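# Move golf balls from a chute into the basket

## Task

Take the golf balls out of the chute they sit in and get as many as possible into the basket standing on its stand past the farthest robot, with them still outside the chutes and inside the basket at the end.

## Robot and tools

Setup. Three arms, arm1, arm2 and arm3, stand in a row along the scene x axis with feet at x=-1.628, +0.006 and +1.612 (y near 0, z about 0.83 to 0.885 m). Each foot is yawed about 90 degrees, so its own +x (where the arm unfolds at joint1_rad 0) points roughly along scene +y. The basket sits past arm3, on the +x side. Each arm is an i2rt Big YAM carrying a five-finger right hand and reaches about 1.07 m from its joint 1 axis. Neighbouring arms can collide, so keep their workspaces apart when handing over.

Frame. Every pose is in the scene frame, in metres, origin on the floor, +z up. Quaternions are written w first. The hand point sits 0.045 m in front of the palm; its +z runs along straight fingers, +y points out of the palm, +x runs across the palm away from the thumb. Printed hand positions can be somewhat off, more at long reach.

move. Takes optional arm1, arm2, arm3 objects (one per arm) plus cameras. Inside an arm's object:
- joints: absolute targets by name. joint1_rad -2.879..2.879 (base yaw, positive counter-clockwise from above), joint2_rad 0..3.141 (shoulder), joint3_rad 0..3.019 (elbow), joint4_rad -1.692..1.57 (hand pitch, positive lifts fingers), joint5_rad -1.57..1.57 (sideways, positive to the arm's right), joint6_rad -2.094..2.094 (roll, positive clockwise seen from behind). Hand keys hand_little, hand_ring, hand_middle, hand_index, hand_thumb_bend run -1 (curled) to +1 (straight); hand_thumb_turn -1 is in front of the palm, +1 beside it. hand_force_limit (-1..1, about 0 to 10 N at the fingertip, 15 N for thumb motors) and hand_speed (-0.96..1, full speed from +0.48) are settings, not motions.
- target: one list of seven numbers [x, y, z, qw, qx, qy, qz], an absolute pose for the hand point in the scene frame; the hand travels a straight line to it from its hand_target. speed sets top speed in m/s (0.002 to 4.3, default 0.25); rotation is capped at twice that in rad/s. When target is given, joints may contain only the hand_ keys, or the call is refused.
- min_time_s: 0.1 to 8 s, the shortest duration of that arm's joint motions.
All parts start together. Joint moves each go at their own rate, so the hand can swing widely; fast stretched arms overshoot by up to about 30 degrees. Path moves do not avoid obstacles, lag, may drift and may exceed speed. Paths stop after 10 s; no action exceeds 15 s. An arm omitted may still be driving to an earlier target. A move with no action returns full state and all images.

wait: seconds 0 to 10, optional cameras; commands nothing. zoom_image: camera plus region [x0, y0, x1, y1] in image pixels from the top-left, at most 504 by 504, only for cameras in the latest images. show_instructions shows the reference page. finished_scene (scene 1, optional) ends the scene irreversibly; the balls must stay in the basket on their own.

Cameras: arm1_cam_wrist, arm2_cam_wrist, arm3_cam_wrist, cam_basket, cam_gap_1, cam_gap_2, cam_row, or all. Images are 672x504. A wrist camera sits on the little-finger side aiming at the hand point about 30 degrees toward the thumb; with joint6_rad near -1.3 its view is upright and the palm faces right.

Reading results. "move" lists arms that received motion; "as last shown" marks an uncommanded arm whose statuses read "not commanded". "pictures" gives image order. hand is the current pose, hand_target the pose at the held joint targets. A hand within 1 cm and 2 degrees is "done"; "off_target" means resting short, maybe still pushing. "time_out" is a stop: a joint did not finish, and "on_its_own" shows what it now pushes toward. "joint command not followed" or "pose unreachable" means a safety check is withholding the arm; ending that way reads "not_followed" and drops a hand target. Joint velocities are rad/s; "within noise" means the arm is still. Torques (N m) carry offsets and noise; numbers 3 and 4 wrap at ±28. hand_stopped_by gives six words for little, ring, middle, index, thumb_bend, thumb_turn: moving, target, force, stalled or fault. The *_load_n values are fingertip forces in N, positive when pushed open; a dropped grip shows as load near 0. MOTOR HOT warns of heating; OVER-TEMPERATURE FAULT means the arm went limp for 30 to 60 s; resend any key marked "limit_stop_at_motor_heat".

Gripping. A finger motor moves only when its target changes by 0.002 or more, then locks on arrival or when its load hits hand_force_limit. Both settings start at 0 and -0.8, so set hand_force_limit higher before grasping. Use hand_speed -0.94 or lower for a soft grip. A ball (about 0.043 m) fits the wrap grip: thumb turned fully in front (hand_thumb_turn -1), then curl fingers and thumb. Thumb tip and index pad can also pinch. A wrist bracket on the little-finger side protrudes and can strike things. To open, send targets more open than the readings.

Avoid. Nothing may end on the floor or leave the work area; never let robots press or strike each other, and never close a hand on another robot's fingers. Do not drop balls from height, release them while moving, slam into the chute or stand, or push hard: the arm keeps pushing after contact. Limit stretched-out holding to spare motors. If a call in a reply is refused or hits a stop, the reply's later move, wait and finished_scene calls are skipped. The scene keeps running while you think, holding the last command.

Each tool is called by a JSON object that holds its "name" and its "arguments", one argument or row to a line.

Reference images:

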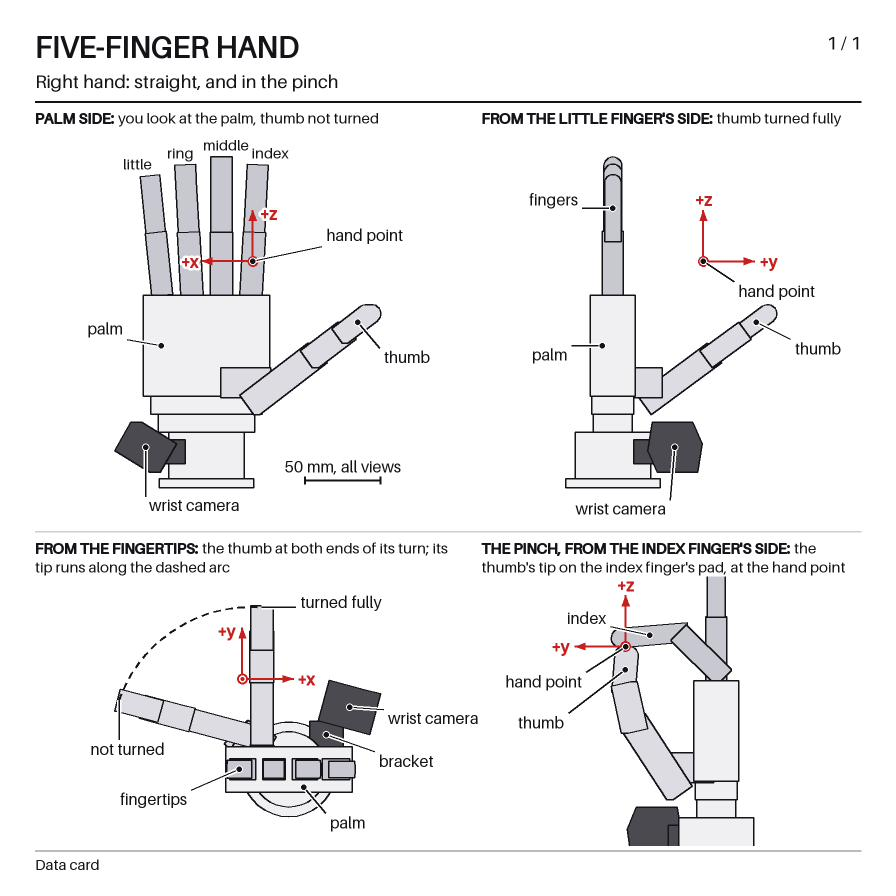

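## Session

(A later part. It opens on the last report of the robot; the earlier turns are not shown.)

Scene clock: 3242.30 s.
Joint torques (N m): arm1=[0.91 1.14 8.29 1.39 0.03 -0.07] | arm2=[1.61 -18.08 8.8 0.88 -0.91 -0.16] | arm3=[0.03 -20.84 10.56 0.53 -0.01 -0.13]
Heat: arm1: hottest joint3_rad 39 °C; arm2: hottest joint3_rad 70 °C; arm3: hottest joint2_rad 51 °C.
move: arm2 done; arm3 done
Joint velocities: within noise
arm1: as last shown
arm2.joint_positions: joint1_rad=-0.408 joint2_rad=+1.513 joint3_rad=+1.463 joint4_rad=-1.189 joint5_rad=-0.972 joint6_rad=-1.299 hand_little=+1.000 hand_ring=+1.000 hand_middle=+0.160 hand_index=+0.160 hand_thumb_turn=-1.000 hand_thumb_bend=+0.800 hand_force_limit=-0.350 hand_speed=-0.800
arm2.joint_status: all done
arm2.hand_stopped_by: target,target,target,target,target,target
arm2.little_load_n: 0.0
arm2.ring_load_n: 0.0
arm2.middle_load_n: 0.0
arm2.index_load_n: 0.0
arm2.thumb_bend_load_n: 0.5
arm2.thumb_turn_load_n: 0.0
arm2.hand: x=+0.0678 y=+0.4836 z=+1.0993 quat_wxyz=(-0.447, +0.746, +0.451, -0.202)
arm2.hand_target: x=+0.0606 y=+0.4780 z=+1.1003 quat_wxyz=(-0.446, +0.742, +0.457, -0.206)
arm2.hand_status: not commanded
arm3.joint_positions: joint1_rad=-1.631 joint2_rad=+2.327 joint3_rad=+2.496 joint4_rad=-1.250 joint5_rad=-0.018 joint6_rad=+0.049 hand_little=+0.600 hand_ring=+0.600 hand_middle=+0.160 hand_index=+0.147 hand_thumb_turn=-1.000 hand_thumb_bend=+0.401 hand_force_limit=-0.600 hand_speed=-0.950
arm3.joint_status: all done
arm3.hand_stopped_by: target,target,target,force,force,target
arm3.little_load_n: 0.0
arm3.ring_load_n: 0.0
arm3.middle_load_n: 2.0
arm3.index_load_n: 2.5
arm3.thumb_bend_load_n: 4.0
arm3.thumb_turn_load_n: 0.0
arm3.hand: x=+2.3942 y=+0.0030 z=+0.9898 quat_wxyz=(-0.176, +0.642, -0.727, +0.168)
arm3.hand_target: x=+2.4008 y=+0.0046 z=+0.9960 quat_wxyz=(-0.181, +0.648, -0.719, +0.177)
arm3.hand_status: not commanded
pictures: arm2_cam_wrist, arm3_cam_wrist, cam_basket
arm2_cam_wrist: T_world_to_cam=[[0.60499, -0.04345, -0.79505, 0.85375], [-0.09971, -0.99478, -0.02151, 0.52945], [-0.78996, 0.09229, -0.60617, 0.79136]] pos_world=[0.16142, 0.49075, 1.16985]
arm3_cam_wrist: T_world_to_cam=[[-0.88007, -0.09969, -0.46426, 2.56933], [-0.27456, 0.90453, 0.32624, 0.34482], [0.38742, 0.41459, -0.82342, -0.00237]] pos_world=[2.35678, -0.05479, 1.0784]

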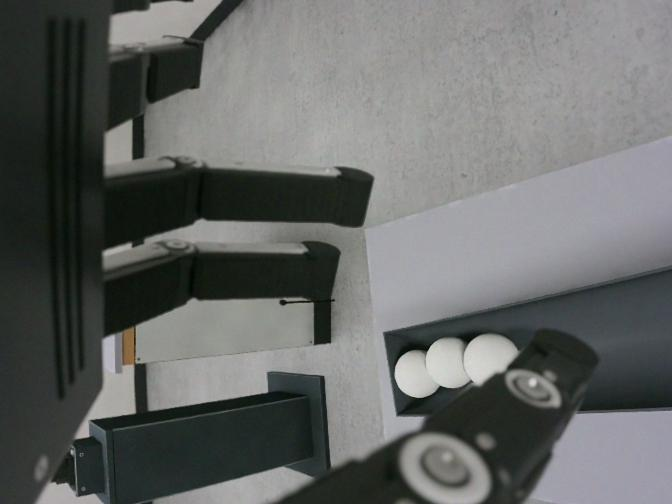

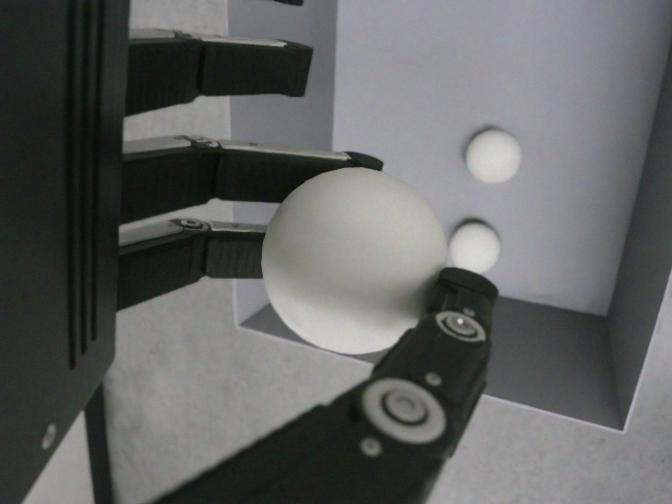

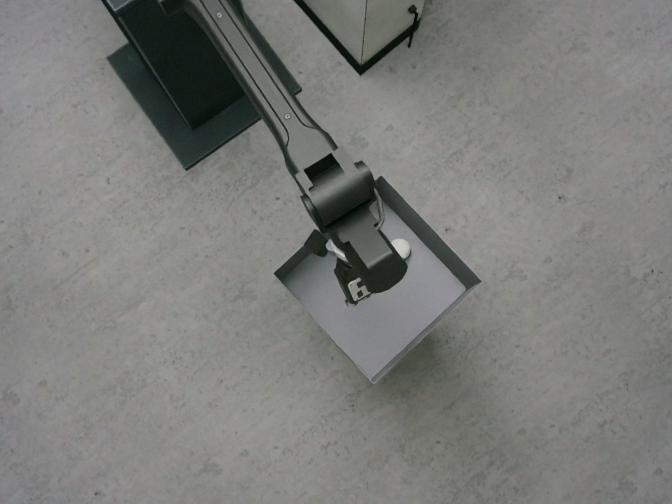

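{"name": "move", "arguments": {
  "arm3": {"target":[2.408,0.008,0.95,-0.185,0.663,-0.702,0.183],"speed":0.15},
  "arm2": {"target":[-0.055,0.4205,0.93,0.352,-0.6483,-0.5933,0.3222],"speed":0.12}
}}

{"name": "move", "arguments": {
  "arm3": {"target":[2.408,0.008,0.74,-0.185,0.663,-0.702,0.183],"speed":0.12},
  "arm2": {"target":[-0.068,0.420,0.891,0.352,-0.6483,-0.5933,0.3222],"speed":0.06},
  "cameras": ["arm3_cam_wrist","arm2_cam_wrist"]
}}

Scene clock: 3264.40 s.
Joint torques (N m): arm1=[0.91 1.14 8.31 1.4 0.03 -0.07] | arm2=[0.97 -15.62 7.72 1.06 -0.55 -0.18] | arm3=[0.5 -21.77 7.95 1.51 -0.2 -0.13]
Heat: arm1: hottest joint3_rad 39 °C; arm2: hottest joint3_rad 65 °C; arm3: hottest joint2_rad 53 °C.
move: arm2 off_target; arm3 off_target
Joint velocities: within noise
arm1: as last shown
arm2.joint_positions: joint1_rad=-0.178 joint2_rad=+1.633 joint3_rad=+1.186 joint4_rad=-1.205 joint5_rad=-0.976 joint6_rad=-1.666 hand_little=+1.000 hand_ring=+1.000 hand_middle=+0.160 hand_index=+0.160 hand_thumb_turn=-1.000 hand_thumb_bend=+0.800 hand_force_limit=-0.350 hand_speed=-0.800
arm2.joint_status: not commanded
arm2.hand_stopped_by: target,target,target,target,target,target
arm2.little_load_n: 0.0
arm2.ring_load_n: 0.0
arm2.middle_load_n: 0.0
arm2.index_load_n: 0.0
arm2.thumb_bend_load_n: 0.0
arm2.thumb_turn_load_n: 0.0
arm2.hand: x=-0.0522 y=+0.4197 z=+0.9422 quat_wxyz=(-0.356, +0.652, +0.589, -0.318)
arm2.hand_target: x=-0.0558 y=+0.4187 z=+0.9318 quat_wxyz=(-0.350, +0.648, +0.595, -0.321)
arm2.hand_status: off_target (0.012 m and 0.8 deg from the pose sent, 0.218 m and 26.5 deg at the start)
arm3.joint_positions: joint1_rad=-1.635 joint2_rad=+2.328 joint3_rad=+2.387 joint4_rad=-1.124 joint5_rad=-0.018 joint6_rad=+0.011 hand_little=+0.600 hand_ring=+0.600 hand_middle=+0.160 hand_index=+0.147 hand_thumb_turn=-1.000 hand_thumb_bend=+0.401 hand_force_limit=-0.600 hand_speed=-0.950
arm3.joint_status: not commanded
arm3.hand_stopped_by: target,target,target,force,force,target
arm3.little_load_n: 0.0
arm3.ring_load_n: 0.0
arm3.middle_load_n: 2.5
arm3.index_load_n: 2.5
arm3.thumb_bend_load_n: 4.0
arm3.thumb_turn_load_n: 0.0
arm3.hand: x=+2.4020 y=-0.0035 z=+0.9479 quat_wxyz=(-0.177, +0.653, -0.715, +0.177)
arm3.hand_target: x=+2.4068 y=+0.0025 z=+0.9483 quat_wxyz=(-0.183, +0.661, -0.705, +0.183)
arm3.hand_status: off_target (0.013 m and 2.2 deg from the pose sent, 0.042 m and 4.3 deg at the start)
pictures: none

Scene clock: 3266.93 s.
Joint torques (N m): arm1=[0.85 1.2 8.31 1.37 0.03 -0.07] | arm2=[1.85 -15.5 7.08 1.2 -0.78 0.1] | arm3=[0.62 -21.95 7.76 1.48 -0.2 -0.14]
Heat: arm1: hottest joint3_rad 39 °C; arm2: hottest joint3_rad 64 °C; arm3: hottest joint2_rad 53 °C.
move: arm2 off_target; arm3 done
Joint velocities: within noise
arm1.joint_positions: joint1_rad=+0.177 joint2_rad=+0.642 joint3_rad=+1.456 joint4_rad=-1.154 joint5_rad=+0.156 joint6_rad=-1.149 hand_little=+1.000 hand_ring=+1.000 hand_middle=+1.000 hand_index=+1.000 hand_thumb_turn=+1.000 hand_thumb_bend=+1.000 hand_force_limit=+0.000 hand_speed=-0.800
arm1.joint_status: not commanded
arm1.hand_stopped_by: target,target,target,target,target,target
arm1.little_load_n: 0.0
arm1.ring_load_n: 0.0
arm1.middle_load_n: 0.0
arm1.index_load_n: 0.0
arm1.thumb_bend_load_n: 0.0
arm1.thumb_turn_load_n: 0.0
arm1.hand: x=-1.6157 y=+0.2370 z=+1.4382 quat_wxyz=(-0.484, +0.658, +0.482, +0.317)
arm1.hand_target: x=-1.6154 y=+0.2352 z=+1.4505 quat_wxyz=(-0.495, +0.652, +0.476, +0.321)
arm1.hand_status: not commanded
arm2.joint_positions: joint1_rad=-0.161 joint2_rad=+1.673 joint3_rad=+1.125 joint4_rad=-1.059 joint5_rad=-0.976 joint6_rad=-1.642 hand_little=+1.000 hand_ring=+1.000 hand_middle=+0.160 hand_index=+0.160 hand_thumb_turn=-1.000 hand_thumb_bend=+0.800 hand_force_limit=-0.350 hand_speed=-0.800
arm2.joint_status: not commanded
arm2.hand_stopped_by: target,target,target,target,target,target
arm2.little_load_n: 0.0
arm2.ring_load_n: 0.0
arm2.middle_load_n: 0.0
arm2.index_load_n: 0.0
arm2.thumb_bend_load_n: 0.0
arm2.thumb_turn_load_n: 0.0
arm2.hand: x=-0.0597 y=+0.4242 z=+0.9032 quat_wxyz=(-0.362, +0.647, +0.595, -0.310)
arm2.hand_target: x=-0.0665 y=+0.4191 z=+0.8913 quat_wxyz=(-0.352, +0.650, +0.592, -0.322)
arm2.hand_status: off_target (0.015 m and 1.8 deg from the pose sent, 0.054 m and 0.8 deg at the start)
arm3.joint_positions: joint1_rad=-1.629 joint2_rad=+2.448 joint3_rad=+2.055 joint4_rad=-0.669 joint5_rad=-0.019 joint6_rad=+0.011 hand_little=+0.600 hand_ring=+0.600 hand_middle=+0.160 hand_index=+0.147 hand_thumb_turn=-1.000 hand_thumb_bend=+0.401 hand_force_limit=-0.600 hand_speed=-0.950
arm3.joint_status: not commanded
arm3.hand_stopped_by: target,target,target,force,force,target
arm3.little_load_n: 0.0
arm3.ring_load_n: 0.0
arm3.middle_load_n: 2.0
arm3.index_load_n: 2.5
arm3.thumb_bend_load_n: 4.0
arm3.thumb_turn_load_n: 0.0
arm3.hand: x=+2.4004 y=+0.0019 z=+0.7413 quat_wxyz=(-0.180, +0.655, -0.712, +0.178)
arm3.hand_target: x=+2.4059 y=+0.0080 z=+0.7410 quat_wxyz=(-0.186, +0.663, -0.702, +0.183)
arm3.hand_status: done (0.010 m and 1.8 deg from the pose sent, 0.208 m and 2.2 deg at the start)
pictures: arm2_cam_wrist, arm3_cam_wrist
arm2_cam_wrist: T_world_to_cam=[[0.58338, 0.15713, -0.79685, 0.6877], [0.33183, -0.9416, 0.05726, 0.38545], [-0.74132, -0.29783, -0.60146, 0.74137]] pos_world=[0.02049, 0.47568, 0.97182]
arm3_cam_wrist: T_world_to_cam=[[-0.8667, -0.13981, -0.47884, 2.43809], [-0.31298, 0.89988, 0.30375, 0.53739], [0.38843, 0.41313, -0.82368, -0.21114]] pos_world=[2.3633, -0.0555, 0.8303]

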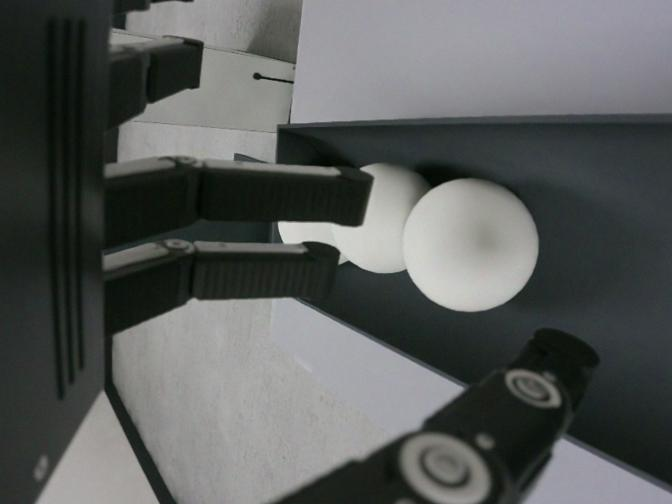

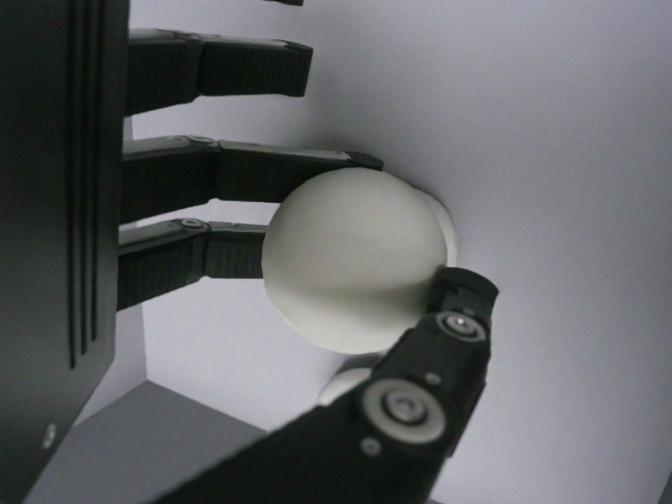

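{"name": "move", "arguments": {
  "arm3": {"target":[2.425,0.02,0.81,-0.185,0.663,-0.702,0.183],"speed":0.12},
  "arm2": {"target":[-0.068,0.419,0.870,0.352,-0.6483,-0.5933,0.3222],"speed":0.05}
}}

{"name": "move", "arguments": {
  "arm3": {"target":[2.465,0.059,0.75,-0.185,0.663,-0.702,0.183],"speed":0.1},
  "cameras": ["arm3_cam_wrist","arm2_cam_wrist","cam_basket"]
}}

Scene clock: 3337.13 s.
Joint torques (N m): arm1=[0.85 1.14 8.31 1.37 0.04 -0.07] | arm2=[1.61 -15.62 6.89 1.25 -0.81 0.04] | arm3=[0.32 -22.95 10.11 0.53 0.11 0]
Heat: arm1: hottest joint3_rad 39 °C; arm2: hottest joint3_rad 55 °C; arm3: hottest joint2_rad 54 °C.
move: arm2 off_target; arm3 off_target
Joint velocities: within noise
arm1: as last shown
arm2.joint_positions: joint1_rad=-0.158 joint2_rad=+1.704 joint3_rad=+1.101 joint4_rad=-1.004 joint5_rad=-0.976 joint6_rad=-1.642 hand_little=+1.000 hand_ring=+1.000 hand_middle=+0.160 hand_index=+0.160 hand_thumb_turn=-1.000 hand_thumb_bend=+0.800 hand_force_limit=-0.350 hand_speed=-0.800
arm2.joint_status: not commanded
arm2.hand_stopped_by: target,target,target,target,target,target
arm2.little_load_n: 0.0
arm2.ring_load_n: -0.5
arm2.middle_load_n: 0.0
arm2.index_load_n: 0.0
arm2.thumb_bend_load_n: 0.5
arm2.thumb_turn_load_n: 0.0
arm2.hand: x=-0.0614 y=+0.4239 z=+0.8821 quat_wxyz=(-0.361, +0.646, +0.596, -0.311)
arm2.hand_target: x=-0.0682 y=+0.4186 z=+0.8706 quat_wxyz=(-0.352, +0.648, +0.594, -0.322)
arm2.hand_status: off_target (0.015 m and 1.7 deg from the pose sent, 0.035 m and 1.8 deg at the start)
arm3.joint_positions: joint1_rad=-1.602 joint2_rad=+2.448 joint3_rad=+2.197 joint4_rad=-0.828 joint5_rad=-0.018 joint6_rad=+0.011 hand_little=+0.600 hand_ring=+0.600 hand_middle=+0.160 hand_index=+0.147 hand_thumb_turn=-1.000 hand_thumb_bend=+0.401 hand_force_limit=-0.600 hand_speed=-0.950
arm3.joint_status: not commanded
arm3.hand_stopped_by: target,target,target,force,force,target
arm3.little_load_n: 0.0
arm3.ring_load_n: 0.0
arm3.middle_load_n: 2.0
arm3.index_load_n: 3.0
arm3.thumb_bend_load_n: 4.0
arm3.thumb_turn_load_n: 0.0
arm3.hand: x=+2.4129 y=+0.0227 z=+0.7910 quat_wxyz=(-0.175, +0.666, -0.705, +0.170)
arm3.hand_target: x=+2.4252 y=+0.0261 z=+0.8097 quat_wxyz=(-0.186, +0.666, -0.699, +0.183)
arm3.hand_status: off_target (0.023 m and 2.0 deg from the pose sent, 0.075 m and 1.8 deg at the start)
pictures: none

Scene clock: 3338.87 s.
Joint torques (N m): arm1=[0.91 1.2 8.31 1.39 0.03 -0.07] | arm2=[1.61 -15.62 6.89 1.13 -0.8 0.04] | arm3=[0.15 -23.41 10.39 0.54 0.12 0.2]
Heat: arm1: hottest joint3_rad 39 °C; arm2: hottest joint3_rad 55 °C; arm3: hottest joint2_rad 54 °C.
move: arm3 off_target
Joint velocities: within noise
arm1, arm2: as last shown
arm1.index_load_n: -0.5
arm2.ring_load_n: 0.0
arm2.thumb_bend_load_n: 0.0
arm3.joint_positions: joint1_rad=-1.560 joint2_rad=+2.661 joint3_rad=+2.468 joint4_rad=-0.877 joint5_rad=+0.007 joint6_rad=+0.034 hand_little=+0.600 hand_ring=+0.600 hand_middle=+0.160 hand_index=+0.147 hand_thumb_turn=-1.000 hand_thumb_bend=+0.401 hand_force_limit=-0.600 hand_speed=-0.950
arm3.joint_status: not commanded
arm3.hand_stopped_by: target,target,target,force,force,target
arm3.little_load_n: 0.0
arm3.ring_load_n: 0.0
arm3.middle_load_n: 2.0
arm3.index_load_n: 2.5
arm3.thumb_bend_load_n: 4.5
arm3.thumb_turn_load_n: 0.0
arm3.hand: x=+2.4535 y=+0.0521 z=+0.7380 quat_wxyz=(-0.176, +0.669, -0.700, +0.176)
arm3.hand_target: x=+2.4642 y=+0.0540 z=+0.7496 quat_wxyz=(-0.185, +0.661, -0.704, +0.184)
arm3.hand_status: off_target (0.018 m and 1.6 deg from the pose sent, 0.076 m and 2.0 deg at the start)
pictures: arm2_cam_wrist, arm3_cam_wrist, cam_basket
arm2_cam_wrist: T_world_to_cam=[[0.58295, 0.15889, -0.79682, 0.67108], [0.33465, -0.9406, 0.05727, 0.38672], [-0.74039, -0.30004, -0.6015, 0.72842]] pos_world=[0.01869, 0.47568, 0.95072]
arm3_cam_wrist: T_world_to_cam=[[-0.86563, -0.17657, -0.46852, 2.48127], [-0.34249, 0.8914, 0.29683, 0.58785], [0.36523, 0.4174, -0.83209, -0.19236]] pos_world=[2.41943, -0.00559, 0.82798]

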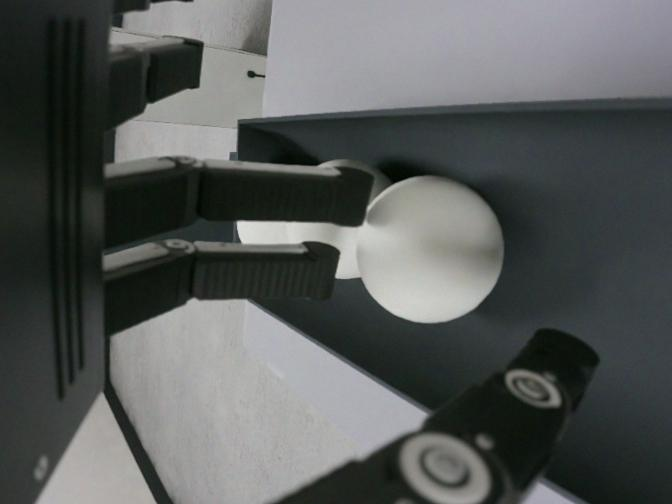

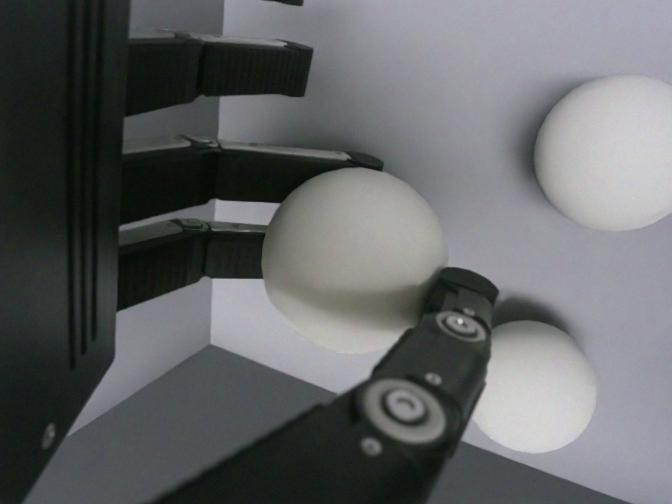

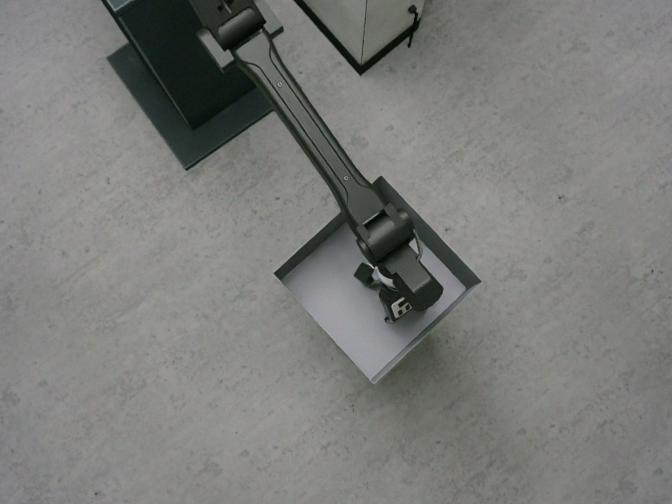

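{"name": "move", "arguments": {
  "arm3": {"target":[2.465,0.059,0.71,-0.185,0.663,-0.702,0.183],"speed":0.06}
}}

{"name": "move", "arguments": {
  "arm3": {"target":[2.465,0.059,0.694,-0.185,0.663,-0.702,0.183],"speed":0.05},
  "arm2": {"target":[-0.0575,0.4205,0.850,0.352,-0.6483,-0.5933,0.3222],"speed":0.04},
  "cameras": ["arm3_cam_wrist","arm2_cam_wrist"]
}}

Scene clock: 3351.60 s.
Joint torques (N m): arm1=[0.79 1.2 8.32 1.39 0.04 -0.07] | arm2=[1.49 -15.38 6.9 1.26 -0.82 0.05] | arm3=[0.5 -23.59 9.22 1.47 0.09 0.2]
Heat: arm1: hottest joint3_rad 39 °C; arm2: hottest joint3_rad 54 °C; arm3: hottest joint2_rad 54 °C.
move: arm3 off_target
Joint velocities: within noise
arm1, arm2: as last shown
arm1.little_load_n: 0.5
arm1.index_load_n: 0.0
arm3.joint_positions: joint1_rad=-1.562 joint2_rad=+2.707 joint3_rad=+2.468 joint4_rad=-0.842 joint5_rad=+0.008 joint6_rad=+0.034 hand_little=+0.600 hand_ring=+0.600 hand_middle=+0.160 hand_index=+0.147 hand_thumb_turn=-1.000 hand_thumb_bend=+0.401 hand_force_limit=-0.600 hand_speed=-0.950
arm3.joint_status: not commanded
arm3.hand_stopped_by: target,target,target,force,force,target
arm3.little_load_n: 0.0
arm3.ring_load_n: 0.0
arm3.middle_load_n: 2.5
arm3.index_load_n: 2.5
arm3.thumb_bend_load_n: 4.0
arm3.thumb_turn_load_n: 0.0
arm3.hand: x=+2.4519 y=+0.0506 z=+0.7030 quat_wxyz=(-0.171, +0.669, -0.702, +0.173)
arm3.hand_target: x=+2.4638 y=+0.0575 z=+0.7097 quat_wxyz=(-0.184, +0.663, -0.702, +0.183)
arm3.hand_status: off_target (0.017 m and 2.1 deg from the pose sent, 0.031 m and 1.6 deg at the start)
pictures: none

Scene clock: 3352.97 s.
Joint torques (N m): arm1=[0.91 1.14 8.31 1.39 0.03 -0.07] | arm2=[-0.09 -15.79 6.56 1.05 -0.44 -0.17] | arm3=[0.56 -22.77 9.36 1.29 0.07 0.2]
Heat: arm1: hottest joint3_rad 39 °C; arm2: hottest joint3_rad 54 °C; arm3: hottest joint2_rad 54 °C.
move: arm2 off_target; arm3 off_target
Joint velocities: within noise
arm1: as last shown
arm1.little_load_n: 0.0
arm2.joint_positions: joint1_rad=-0.158 joint2_rad=+1.746 joint3_rad=+1.101 joint4_rad=-0.990 joint5_rad=-0.982 joint6_rad=-1.663 hand_little=+1.000 hand_ring=+1.000 hand_middle=+0.160 hand_index=+0.160 hand_thumb_turn=-1.000 hand_thumb_bend=+0.800 hand_force_limit=-0.350 hand_speed=-0.800
arm2.joint_status: not commanded
arm2.hand_stopped_by: target,target,target,target,target,target
arm2.little_load_n: 0.0
arm2.ring_load_n: 0.0
arm2.middle_load_n: 0.5
arm2.index_load_n: 0.0
arm2.thumb_bend_load_n: 0.0
arm2.thumb_turn_load_n: 0.0
arm2.hand: x=-0.0622 y=+0.4247 z=+0.8648 quat_wxyz=(-0.358, +0.643, +0.597, -0.319)
arm2.hand_target: x=-0.0574 y=+0.4199 z=+0.8503 quat_wxyz=(-0.352, +0.648, +0.593, -0.322)
arm2.hand_status: off_target (0.016 m and 1.1 deg from the pose sent, 0.033 m and 1.7 deg at the start)
arm3.joint_positions: joint1_rad=-1.560 joint2_rad=+2.718 joint3_rad=+2.468 joint4_rad=-0.816 joint5_rad=+0.008 joint6_rad=+0.028 hand_little=+0.600 hand_ring=+0.600 hand_middle=+0.160 hand_index=+0.147 hand_thumb_turn=-1.000 hand_thumb_bend=+0.401 hand_force_limit=-0.600 hand_speed=-0.950
arm3.joint_status: not commanded
arm3.hand_stopped_by: target,target,target,force,force,target
arm3.little_load_n: 0.0
arm3.ring_load_n: 0.0
arm3.middle_load_n: 2.0
arm3.index_load_n: 2.5
arm3.thumb_bend_load_n: 4.0
arm3.thumb_turn_load_n: 0.5
arm3.hand: x=+2.4558 y=+0.0515 z=+0.6961 quat_wxyz=(-0.176, +0.671, -0.698, +0.178)
arm3.hand_target: x=+2.4645 y=+0.0591 z=+0.6945 quat_wxyz=(-0.185, +0.665, -0.699, +0.184)
arm3.hand_status: off_target (0.012 m and 1.5 deg from the pose sent, 0.018 m and 2.1 deg at the start)
pictures: arm2_cam_wrist, arm3_cam_wrist
arm2_cam_wrist: T_world_to_cam=[[0.57456, 0.15769, -0.80313, 0.66305], [0.34629, -0.93594, 0.06397, 0.38179], [-0.7416, -0.31487, -0.59236, 0.71596]] pos_world=[0.01778, 0.47821, 0.9322]
arm3_cam_wrist: T_world_to_cam=[[-0.86271, -0.18261, -0.47157, 2.45869], [-0.3479, 0.8911, 0.29139, 0.61873], [0.36701, 0.41545, -0.83229, -0.23198]] pos_world=[2.42154, -0.006, 0.78608]

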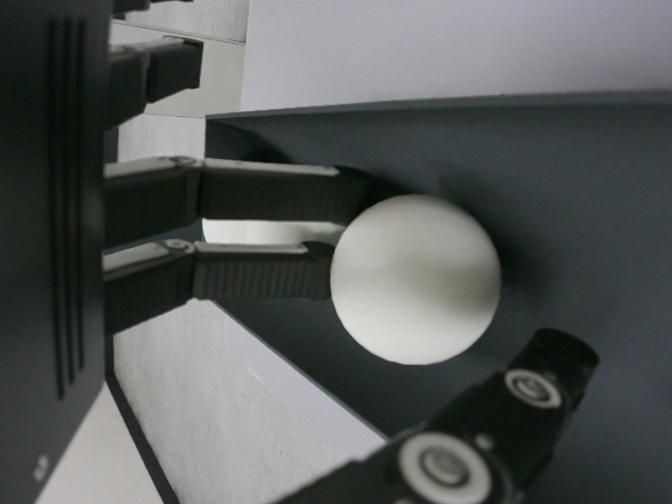

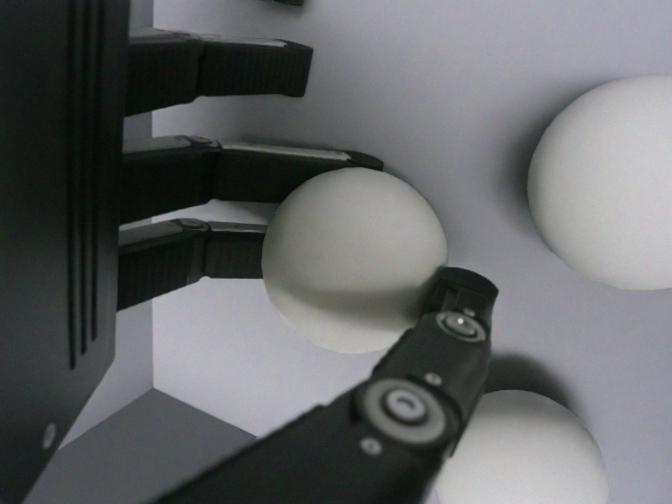

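{"name": "move", "arguments": {
  "arm3": {"target":[2.465,0.059,0.682,-0.185,0.663,-0.702,0.183],"speed":0.03},
  "arm2": {"target":[-0.0560,0.4195,0.836,0.352,-0.6483,-0.5933,0.3222],"speed":0.04},
  "cameras": ["arm3_cam_wrist","arm2_cam_wrist"]
}}

Scene clock: 3362.63 s.
Joint torques (N m): arm1=[0.85 1.2 8.29 1.39 0.03 -0.07] | arm2=[-0.62 -16.03 6.39 1.1 -0.54 -0.17] | arm3=[0.5 -21.89 9.16 1.76 0.08 0.19]
Heat: arm1: hottest joint3_rad 39 °C; arm2: hottest joint3_rad 53 °C; arm3: hottest joint2_rad 53 °C.
move: arm2 off_target; arm3 off_target
Joint velocities: within noise
arm1: as last shown
arm2.joint_positions: joint1_rad=-0.158 joint2_rad=+1.769 joint3_rad=+1.087 joint4_rad=-0.961 joint5_rad=-0.982 joint6_rad=-1.669 hand_little=+1.000 hand_ring=+1.000 hand_middle=+0.160 hand_index=+0.160 hand_thumb_turn=-1.000 hand_thumb_bend=+0.800 hand_force_limit=-0.350 hand_speed=-0.800
arm2.joint_status: not commanded
arm2.hand_stopped_by: target,target,target,target,target,target
arm2.little_load_n: 0.0
arm2.ring_load_n: 0.0
arm2.middle_load_n: 0.0
arm2.index_load_n: 0.0
arm2.thumb_bend_load_n: 0.0
arm2.thumb_turn_load_n: 0.0
arm2.hand: x=-0.0626 y=+0.4230 z=+0.8507 quat_wxyz=(-0.357, +0.643, +0.597, -0.320)
arm2.hand_target: x=-0.0566 y=+0.4191 z=+0.8370 quat_wxyz=(-0.353, +0.648, +0.593, -0.322)
arm2.hand_status: off_target (0.017 m and 1.0 deg from the pose sent, 0.030 m and 1.1 deg at the start)
arm3.joint_positions: joint1_rad=-1.560 joint2_rad=+2.720 joint3_rad=+2.468 joint4_rad=-0.808 joint5_rad=+0.008 joint6_rad=+0.034 hand_little=+0.600 hand_ring=+0.600 hand_middle=+0.160 hand_index=+0.147 hand_thumb_turn=-1.000 hand_thumb_bend=+0.401 hand_force_limit=-0.600 hand_speed=-0.950
arm3.joint_status: not commanded
arm3.hand_stopped_by: target,target,target,force,force,target
arm3.little_load_n: 0.0
arm3.ring_load_n: -2.0
arm3.middle_load_n: 2.0
arm3.index_load_n: 3.0
arm3.thumb_bend_load_n: 4.0
arm3.thumb_turn_load_n: 0.0
arm3.hand: x=+2.4576 y=+0.0518 z=+0.6955 quat_wxyz=(-0.179, +0.668, -0.700, +0.180)
arm3.hand_target: x=+2.4639 y=+0.0589 z=+0.6823 quat_wxyz=(-0.185, +0.663, -0.702, +0.183)
arm3.hand_status: off_target (0.017 m and 1.0 deg from the pose sent, 0.018 m and 1.5 deg at the start)
pictures: arm2_cam_wrist, arm3_cam_wrist
arm2_cam_wrist: T_world_to_cam=[[0.57359, 0.15767, -0.80382, 0.65286], [0.34953, -0.93459, 0.0661, 0.37904], [-0.74082, -0.31888, -0.59118, 0.70751]] pos_world=[0.01718, 0.47692, 0.91799]
arm3_cam_wrist: T_world_to_cam=[[-0.8607, -0.17661, -0.47751, 2.45892], [-0.34496, 0.8921, 0.29183, 0.61167], [0.37444, 0.4159, -0.82875, -0.25393]] pos_world=[2.42246, -0.0058, 0.78519]

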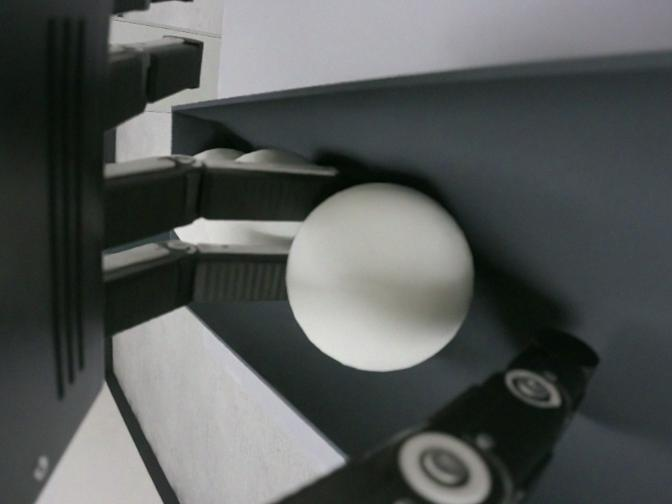

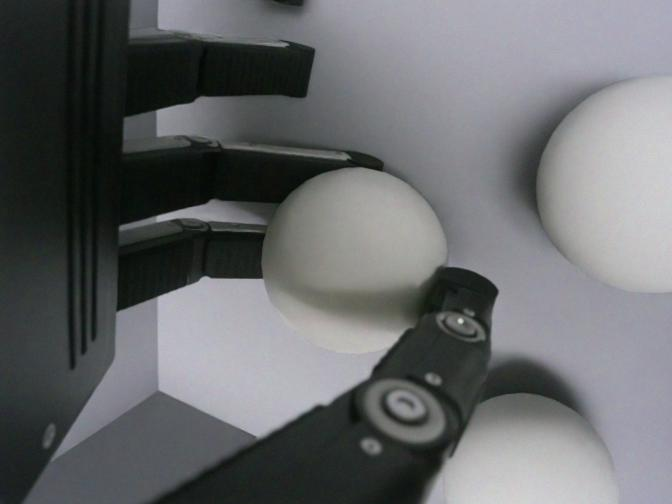

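{"name": "move", "arguments": {
  "arm3": {"target":[2.465,0.059,0.677,-0.185,0.663,-0.702,0.183],"speed":0.03,"joints":{"hand_ring":0.35,"hand_little":0.35,"hand_speed":-0.8}},
  "arm2": {"target":[-0.0560,0.4195,0.834,0.352,-0.6483,-0.5933,0.3222],"speed":0.04,"joints":{"hand_speed":-0.94,"hand_force_limit":-0.5,"hand_thumb_bend":0.0}},
  "cameras": ["arm3_cam_wrist","arm2_cam_wrist"]
}}

Scene clock: 3387.07 s.
Joint torques (N m): arm1=[0.85 1.2 8.31 1.39 0.03 -0.07] | arm2=[-0.62 -15.56 6.28 1.11 -0.58 -0.15] | arm3=[0.5 -21.83 9.2 1.13 0.09 0.21]
Heat: arm1: hottest joint3_rad 39 °C; arm2: hottest joint3_rad 52 °C; arm3: hottest joint2_rad 56 °C.
move: arm2 off_target; arm3 off_target
Joint velocities: within noise
arm1: as last shown
arm2.joint_positions: joint1_rad=-0.161 joint2_rad=+1.773 joint3_rad=+1.087 joint4_rad=-0.956 joint5_rad=-0.979 joint6_rad=-1.669 hand_little=+1.000 hand_ring=+1.000 hand_middle=+0.160 hand_index=+0.160 hand_thumb_turn=-1.000 hand_thumb_bend=+0.456 hand_force_limit=-0.500 hand_speed=-0.940
arm2.joint_status: hand_thumb_bend off_target (ended at +0.456, target +0.000); the others done
arm2.hand_stopped_by: target,target,target,target,force,target
arm2.little_load_n: 0.0
arm2.ring_load_n: 0.0
arm2.middle_load_n: 3.5
arm2.index_load_n: 0.0
arm2.thumb_bend_load_n: 4.0
arm2.thumb_turn_load_n: 0.5
arm2.hand: x=-0.0607 y=+0.4239 z=+0.8489 quat_wxyz=(-0.357, +0.644, +0.597, -0.318)
arm2.hand_target: x=-0.0560 y=+0.4190 z=+0.8343 quat_wxyz=(-0.352, +0.649, +0.593, -0.322)
arm2.hand_status: off_target (0.016 m and 1.0 deg from the pose sent, 0.018 m and 1.0 deg at the start)
arm3.joint_positions: joint1_rad=-1.560 joint2_rad=+2.726 joint3_rad=+2.468 joint4_rad=-0.785 joint5_rad=+0.008 joint6_rad=+0.034 hand_little=+0.350 hand_ring=+0.350 hand_middle=+0.160 hand_index=+0.147 hand_thumb_turn=-1.000 hand_thumb_bend=+0.401 hand_force_limit=-0.600 hand_speed=-0.800
arm3.joint_status: all done
arm3.hand_stopped_by: target,target,target,force,force,target
arm3.little_load_n: 0.0
arm3.ring_load_n: 0.5
arm3.middle_load_n: 2.0
arm3.index_load_n: 2.5
arm3.thumb_bend_load_n: 4.0
arm3.thumb_turn_load_n: 0.0
arm3.hand: x=+2.4620 y=+0.0518 z=+0.6923 quat_wxyz=(-0.185, +0.667, -0.698, +0.185)
arm3.hand_target: x=+2.4641 y=+0.0589 z=+0.6770 quat_wxyz=(-0.185, +0.663, -0.702, +0.184)
arm3.hand_status: off_target (0.017 m and 0.7 deg from the pose sent, 0.021 m and 1.0 deg at the start)
pictures: arm2_cam_wrist, arm3_cam_wrist
arm2_cam_wrist: T_world_to_cam=[[0.57656, 0.15688, -0.80185, 0.64905], [0.34668, -0.93564, 0.06622, 0.37942], [-0.73986, -0.31616, -0.59385, 0.70924]] pos_world=[0.01898, 0.47741, 0.9165]
arm3_cam_wrist: T_world_to_cam=[[-0.85253, -0.17664, -0.49193, 2.45102], [-0.3498, 0.89214, 0.28588, 0.63016], [0.38837, 0.4158, -0.82236, -0.29691]] pos_world=[2.42531, -0.0058, 0.78141]

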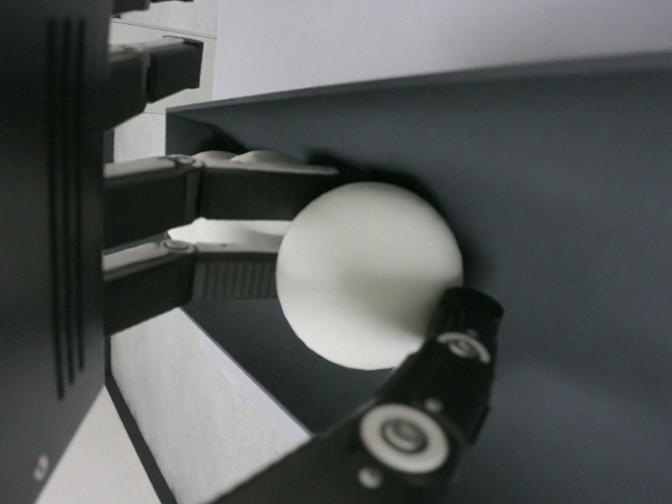

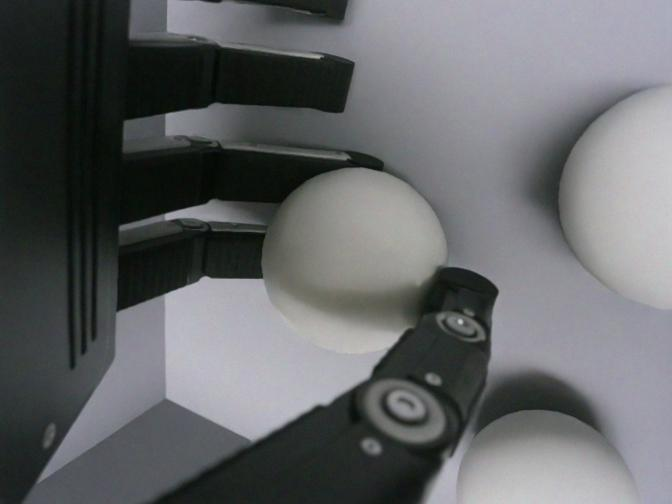

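{"name": "move", "arguments": {
  "arm3": {"joints":{"hand_thumb_bend":0.9,"hand_speed":-0.88}},
  "arm2": {"joints":{"hand_speed":-0.95,"hand_force_limit":-0.6,"hand_index":0.0}}
}}

{"name": "move", "arguments": {
  "arm3": {"target":[2.465,0.059,0.69,-0.185,0.663,-0.702,0.183],"speed":0.05,"joints":{"hand_index":0.5,"hand_middle":0.5,"hand_speed":-0.8}},
  "arm2": {"joints":{"hand_speed":-0.94,"hand_force_limit":-0.35,"hand_thumb_bend":-0.05}},
  "cameras": ["arm3_cam_wrist","arm2_cam_wrist"]
}}

Scene clock: 3406.50 s.
Joint torques (N m): arm1=[0.79 1.08 8.32 1.39 0.04 -0.07] | arm2=[-0.38 -15.97 6.23 1.17 -0.56 -0.16] | arm3=[0.5 -21.83 9.2 1.16 0.09 0.2]
Heat: arm1: hottest joint3_rad 39 °C; arm2: hottest joint3_rad 51 °C; arm3: hottest joint2_rad 57 °C.
move: arm2 off_target; arm3 done
Joint velocities: within noise
arm1: as last shown
arm2.joint_positions: joint1_rad=-0.161 joint2_rad=+1.773 joint3_rad=+1.087 joint4_rad=-0.956 joint5_rad=-0.979 joint6_rad=-1.669 hand_little=+1.000 hand_ring=+1.000 hand_middle=+0.160 hand_index=+0.147 hand_thumb_turn=-1.000 hand_thumb_bend=+0.456 hand_force_limit=-0.600 hand_speed=-0.950
arm2.joint_status: hand_index off_target (ended at +0.147, target +0.000); the others done
arm2.hand_stopped_by: target,target,target,force,force,target
arm2.little_load_n: 0.0
arm2.ring_load_n: 0.0
arm2.middle_load_n: 2.5
arm2.index_load_n: 2.5
arm2.thumb_bend_load_n: 5.0
arm2.thumb_turn_load_n: 0.0
arm2.hand: x=-0.0607 y=+0.4239 z=+0.8489 quat_wxyz=(-0.357, +0.644, +0.597, -0.318)
arm2.hand_target: x=-0.0560 y=+0.4190 z=+0.8343 quat_wxyz=(-0.352, +0.648, +0.593, -0.322)
arm2.hand_status: not commanded
arm3.joint_positions: joint1_rad=-1.560 joint2_rad=+2.726 joint3_rad=+2.468 joint4_rad=-0.785 joint5_rad=+0.008 joint6_rad=+0.034 hand_little=+0.350 hand_ring=+0.350 hand_middle=+0.160 hand_index=+0.147 hand_thumb_turn=-1.000 hand_thumb_bend=+0.900 hand_force_limit=-0.600 hand_speed=-0.880
arm3.joint_status: all done
arm3.hand_stopped_by: target,target,target,force,target,target
arm3.little_load_n: 0.0
arm3.ring_load_n: 0.5
arm3.middle_load_n: 0.0
arm3.index_load_n: 0.0
arm3.thumb_bend_load_n: 0.0
arm3.thumb_turn_load_n: 0.0
arm3.hand: x=+2.4620 y=+0.0518 z=+0.6923 quat_wxyz=(-0.185, +0.667, -0.698, +0.185)
arm3.hand_target: x=+2.4641 y=+0.0589 z=+0.6770 quat_wxyz=(-0.185, +0.663, -0.702, +0.184)
arm3.hand_status: not commanded
pictures: none

Scene clock: 3407.63 s.
Joint torques (N m): arm1=[0.85 1.2 8.29 1.39 0.03 -0.07] | arm2=[-0.26 -15.79 6.31 1.2 -0.55 -0.2] | arm3=[0.5 -22.71 8.95 0.87 0.09 0.2]
Heat: arm1: hottest joint3_rad 39 °C; arm2: hottest joint3_rad 51 °C; arm3: hottest joint2_rad 57 °C.
move: arm2 off_target; arm3 off_target
Joint velocities: within noise
arm1.joint_positions: joint1_rad=+0.177 joint2_rad=+0.642 joint3_rad=+1.456 joint4_rad=-1.154 joint5_rad=+0.156 joint6_rad=-1.149 hand_little=+1.000 hand_ring=+1.000 hand_middle=+1.000 hand_index=+1.000 hand_thumb_turn=+1.000 hand_thumb_bend=+1.000 hand_force_limit=+0.000 hand_speed=-0.800
arm1.joint_status: not commanded
arm1.hand_stopped_by: target,target,target,target,target,target
arm1.little_load_n: 0.0
arm1.ring_load_n: 0.0
arm1.middle_load_n: 0.0
arm1.index_load_n: 0.0
arm1.thumb_bend_load_n: 0.0
arm1.thumb_turn_load_n: 0.0
arm1.hand: x=-1.6157 y=+0.2370 z=+1.4382 quat_wxyz=(-0.484, +0.658, +0.482, +0.317)
arm1.hand_target: x=-1.6154 y=+0.2352 z=+1.4505 quat_wxyz=(-0.495, +0.652, +0.476, +0.321)
arm1.hand_status: not commanded
arm2.joint_positions: joint1_rad=-0.161 joint2_rad=+1.773 joint3_rad=+1.087 joint4_rad=-0.956 joint5_rad=-0.979 joint6_rad=-1.669 hand_little=+1.000 hand_ring=+1.000 hand_middle=+0.160 hand_index=+0.147 hand_thumb_turn=-1.000 hand_thumb_bend=+0.455 hand_force_limit=-0.350 hand_speed=-0.940
arm2.joint_status: hand_thumb_bend off_target (ended at +0.455, target -0.050); the others done
arm2.hand_stopped_by: target,target,target,force,force,target
arm2.little_load_n: 0.0
arm2.ring_load_n: -0.5
arm2.middle_load_n: 2.5
arm2.index_load_n: 3.0
arm2.thumb_bend_load_n: 4.5
arm2.thumb_turn_load_n: 0.0
arm2.hand: x=-0.0607 y=+0.4239 z=+0.8489 quat_wxyz=(-0.357, +0.644, +0.597, -0.318)
arm2.hand_target: x=-0.0560 y=+0.4190 z=+0.8343 quat_wxyz=(-0.352, +0.648, +0.593, -0.322)
arm2.hand_status: not commanded
arm3.joint_positions: joint1_rad=-1.560 joint2_rad=+2.723 joint3_rad=+2.477 joint4_rad=-0.799 joint5_rad=+0.008 joint6_rad=+0.034 hand_little=+0.350 hand_ring=+0.350 hand_middle=+0.499 hand_index=+0.500 hand_thumb_turn=-1.000 hand_thumb_bend=+0.900 hand_force_limit=-0.600 hand_speed=-0.800
arm3.joint_status: all done
arm3.hand_stopped_by: target,target,target,target,target,target
arm3.little_load_n: 0.0
arm3.ring_load_n: 0.0
arm3.middle_load_n: -4.5
arm3.index_load_n: 0.0
arm3.thumb_bend_load_n: 0.0
arm3.thumb_turn_load_n: 0.0
arm3.hand: x=+2.4625 y=+0.0518 z=+0.6979 quat_wxyz=(-0.184, +0.667, -0.698, +0.185)
arm3.hand_target: x=+2.4648 y=+0.0589 z=+0.6903 quat_wxyz=(-0.185, +0.663, -0.702, +0.184)
arm3.hand_status: off_target (0.011 m and 0.7 deg from the pose sent, 0.008 m and 0.7 deg at the start)
pictures: arm2_cam_wrist, arm3_cam_wrist
arm2_cam_wrist: T_world_to_cam=[[0.57656, 0.15688, -0.80185, 0.64905], [0.34668, -0.93564, 0.06622, 0.37942], [-0.73986, -0.31616, -0.59385, 0.70924]] pos_world=[0.01898, 0.47741, 0.9165]
arm3_cam_wrist: T_world_to_cam=[[-0.8533, -0.17665, -0.49059, 2.45518], [-0.34937, 0.89213, 0.28643, 0.62731], [0.38708, 0.41581, -0.82297, -0.28896]] pos_world=[2.42601, -0.0058, 0.78701]

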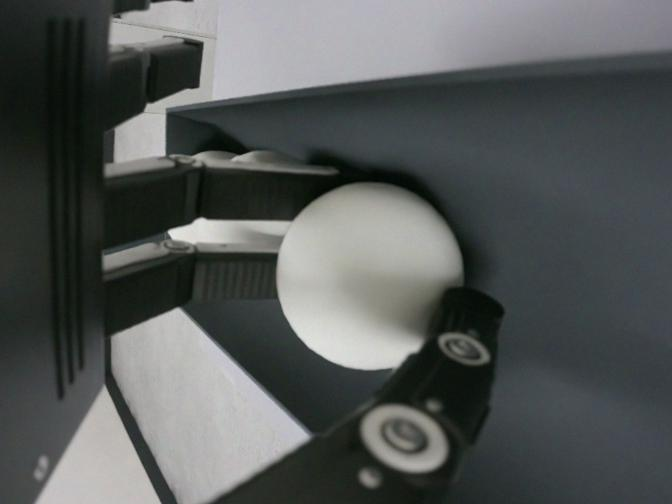

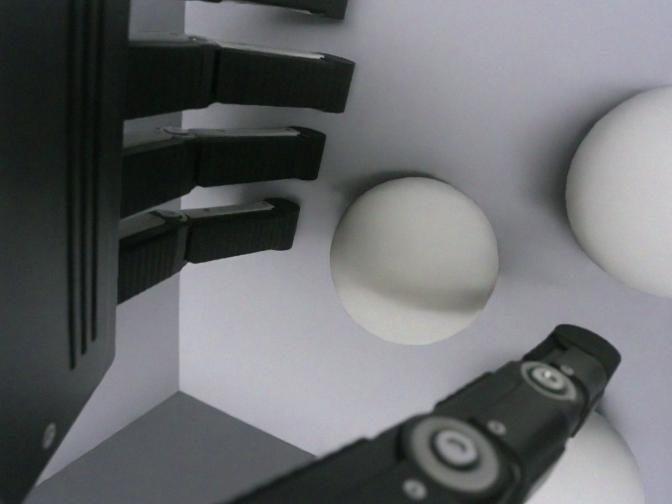

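{"name": "move", "arguments": {
  "arm3": {"target":[2.460,0.058,0.86,-0.185,0.663,-0.702,0.183],"speed":0.12},
  "arm2": {"target":[-0.056,0.420,0.95,0.352,-0.6483,-0.5933,0.3222],"speed":0.1},
  "cameras": ["arm3_cam_wrist","arm2_cam_wrist"]
}}

{"name": "move", "arguments": {
  "arm3": {"target":[2.405,0.055,1.0,-0.185,0.663,-0.702,0.183],"speed":0.25},
  "arm2": {"joints":{"joint1_rad":-0.4,"joint2_rad":1.55,"joint3_rad":1.6,"joint4_rad":-1.35,"joint5_rad":-0.917,"joint6_rad":-1.7},"min_time_s":3.5},
  "cameras": ["arm3_cam_wrist","arm2_cam_wrist"]
}}

Scene clock: 3419.30 s.
Joint torques (N m): arm1=[0.85 1.14 8.31 1.39 0.03 -0.08] | arm2=[0.15 -18.02 11.75 0.02 -0.62 -0.07] | arm3=[0.44 -24.7 10.54 0.5 0.05 0.18]
Heat: arm1: hottest joint3_rad 39 °C; arm2: hottest joint3_rad 51 °C; arm3: hottest joint2_rad 56 °C.
move: arm2 off_target; arm3 off_target
Joint velocities: within noise
arm1: as last shown
arm2.joint_positions: joint1_rad=-0.161 joint2_rad=+1.641 joint3_rad=+1.163 joint4_rad=-1.225 joint5_rad=-0.979 joint6_rad=-1.677 hand_little=+1.000 hand_ring=+1.000 hand_middle=+0.160 hand_index=+0.147 hand_thumb_turn=-1.000 hand_thumb_bend=+0.456 hand_force_limit=-0.350 hand_speed=-0.940
arm2.joint_status: not commanded
arm2.hand_stopped_by: target,target,target,force,force,target
arm2.little_load_n: 0.0
arm2.ring_load_n: 0.0
arm2.middle_load_n: 2.5
arm2.index_load_n: 2.5
arm2.thumb_bend_load_n: 5.0
arm2.thumb_turn_load_n: 0.0
arm2.hand: x=-0.0618 y=+0.4055 z=+0.9336 quat_wxyz=(-0.341, +0.650, +0.589, -0.337)
arm2.hand_target: x=-0.0559 y=+0.4203 z=+0.9501 quat_wxyz=(-0.353, +0.646, +0.595, -0.321)
arm2.hand_status: off_target (0.023 m and 2.2 deg from the pose sent, 0.101 m and 1.0 deg at the start)
arm3.joint_positions: joint1_rad=-1.560 joint2_rad=+2.623 joint3_rad=+2.651 joint4_rad=-1.114 joint5_rad=+0.008 joint6_rad=+0.042 hand_little=+0.350 hand_ring=+0.350 hand_middle=+0.499 hand_index=+0.500 hand_thumb_turn=-1.000 hand_thumb_bend=+0.900 hand_force_limit=-0.600 hand_speed=-0.800
arm3.joint_status: not commanded
arm3.hand_stopped_by: target,target,target,target,target,target
arm3.little_load_n: 0.0
arm3.ring_load_n: 0.0
arm3.middle_load_n: 0.0
arm3.index_load_n: 0.0
arm3.thumb_bend_load_n: 0.0
arm3.thumb_turn_load_n: 0.0
arm3.hand: x=+2.4519 y=+0.0522 z=+0.8348 quat_wxyz=(-0.170, +0.668, -0.704, +0.170)
arm3.hand_target: x=+2.4611 y=+0.0583 z=+0.8607 quat_wxyz=(-0.186, +0.661, -0.704, +0.183)
arm3.hand_status: off_target (0.027 m and 2.3 deg from the pose sent, 0.162 m and 0.7 deg at the start)
pictures: arm2_cam_wrist, arm3_cam_wrist
arm2_cam_wrist: T_world_to_cam=[[0.56961, 0.11721, -0.81352, 0.74697], [0.35219, -0.92912, 0.11273, 0.31126], [-0.74264, -0.35072, -0.57051, 0.74502]] pos_world=[0.01818, 0.46294, 0.99763]
arm3_cam_wrist: T_world_to_cam=[[-0.87395, -0.16898, -0.45569, 2.53449], [-0.33127, 0.89318, 0.30412, 0.5248], [0.35562, 0.41675, -0.83657, -0.08388]] pos_world=[2.4187, -0.00549, 0.92517]

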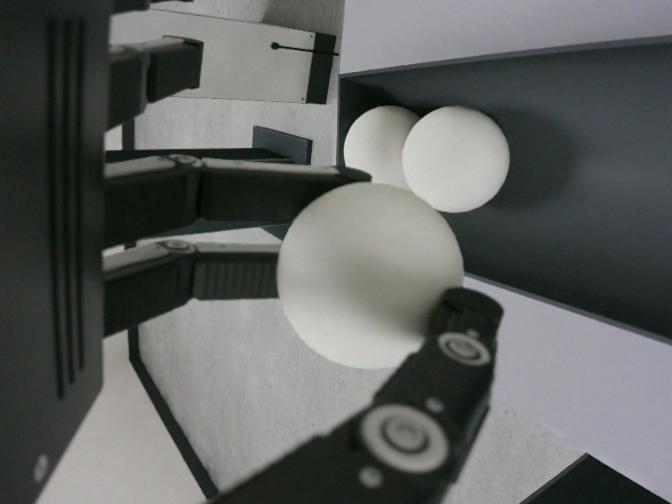

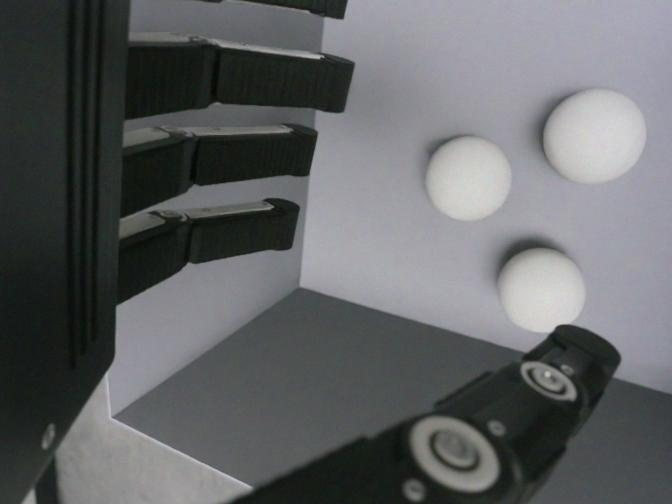

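Scene clock: 3423.20 s.
Joint torques (N m): arm1=[0.91 1.14 8.31 1.37 0.03 -0.08] | arm2=[-0.5 -18.55 13.9 0.76 -0.51 -0.17] | arm3=[0.15 -21.3 8.1 0.61 -0.02 0.09]
Heat: arm1: hottest joint3_rad 39 °C; arm2: hottest joint3_rad 52 °C; arm3: hottest joint2_rad 56 °C.
move: arm2 done; arm3 done
Joint velocities: within noise
arm1: as last shown
arm2.joint_positions: joint1_rad=-0.389 joint2_rad=+1.564 joint3_rad=+1.548 joint4_rad=-1.340 joint5_rad=-0.921 joint6_rad=-1.681 hand_little=+1.000 hand_ring=+1.000 hand_middle=+0.160 hand_index=+0.147 hand_thumb_turn=-1.000 hand_thumb_bend=+0.456 hand_force_limit=-0.350 hand_speed=-0.940
arm2.joint_status: all done
arm2.hand_stopped_by: target,target,target,force,force,target
arm2.little_load_n: 0.0
arm2.ring_load_n: 0.0
arm2.middle_load_n: 2.5
arm2.index_load_n: 2.5
arm2.thumb_bend_load_n: 5.0
arm2.thumb_turn_load_n: 0.0
arm2.hand: x=+0.0802 y=+0.4961 z=+1.0957 quat_wxyz=(-0.435, +0.673, +0.579, -0.150)
arm2.hand_target: x=+0.0903 y=+0.5023 z=+1.1226 quat_wxyz=(-0.446, +0.665, +0.587, -0.123)
arm2.hand_status: not commanded
arm3.joint_positions: joint1_rad=-1.560 joint2_rad=+2.341 joint3_rad=+2.559 joint4_rad=-1.250 joint5_rad=+0.008 joint6_rad=+0.042 hand_little=+0.350 hand_ring=+0.350 hand_middle=+0.499 hand_index=+0.500 hand_thumb_turn=-1.000 hand_thumb_bend=+0.900 hand_force_limit=-0.600 hand_speed=-0.800
arm3.joint_status: not commanded
arm3.hand_stopped_by: target,target,target,target,target,target
arm3.little_load_n: 0.0
arm3.ring_load_n: 0.0
arm3.middle_load_n: 0.5
arm3.index_load_n: 0.0
arm3.thumb_bend_load_n: 0.0
arm3.thumb_turn_load_n: 0.0
arm3.hand: x=+2.4066 y=+0.0526 z=+1.0070 quat_wxyz=(-0.189, +0.663, -0.700, +0.188)
arm3.hand_target: x=+2.4067 y=+0.0552 z=+1.0005 quat_wxyz=(-0.186, +0.663, -0.702, +0.184)
arm3.hand_status: done (0.008 m and 0.8 deg from the pose sent, 0.172 m and 2.3 deg at the start)
pictures: arm2_cam_wrist, arm3_cam_wrist
arm2_cam_wrist: T_world_to_cam=[[0.71544, 0.20749, -0.66716, 0.57047], [0.13125, -0.9778, -0.16335, 0.67149], [-0.68624, 0.0293, -0.72678, 0.95291]] pos_world=[0.15766, 0.5103, 1.18285]
arm3_cam_wrist: T_world_to_cam=[[-0.84827, -0.16917, -0.50182, 2.55809], [-0.34705, 0.89333, 0.2855, 0.51386], [0.4, 0.41634, -0.8165, -0.05092]] pos_world=[2.36865, -0.0051, 1.09543]

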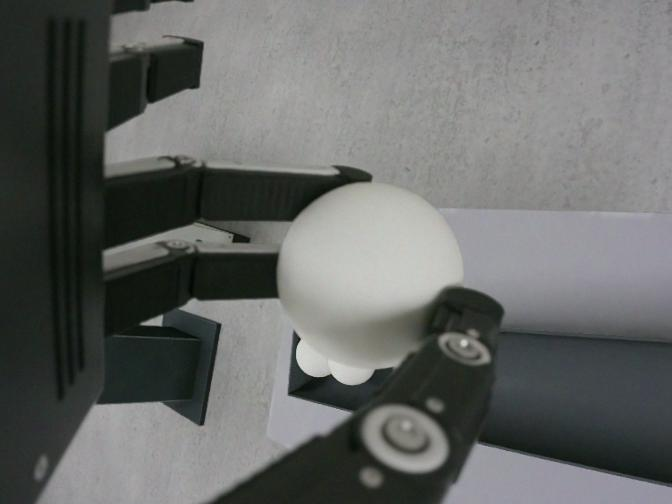

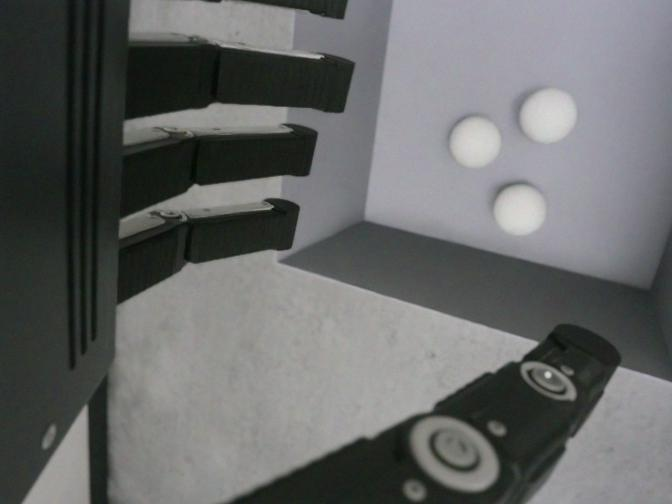

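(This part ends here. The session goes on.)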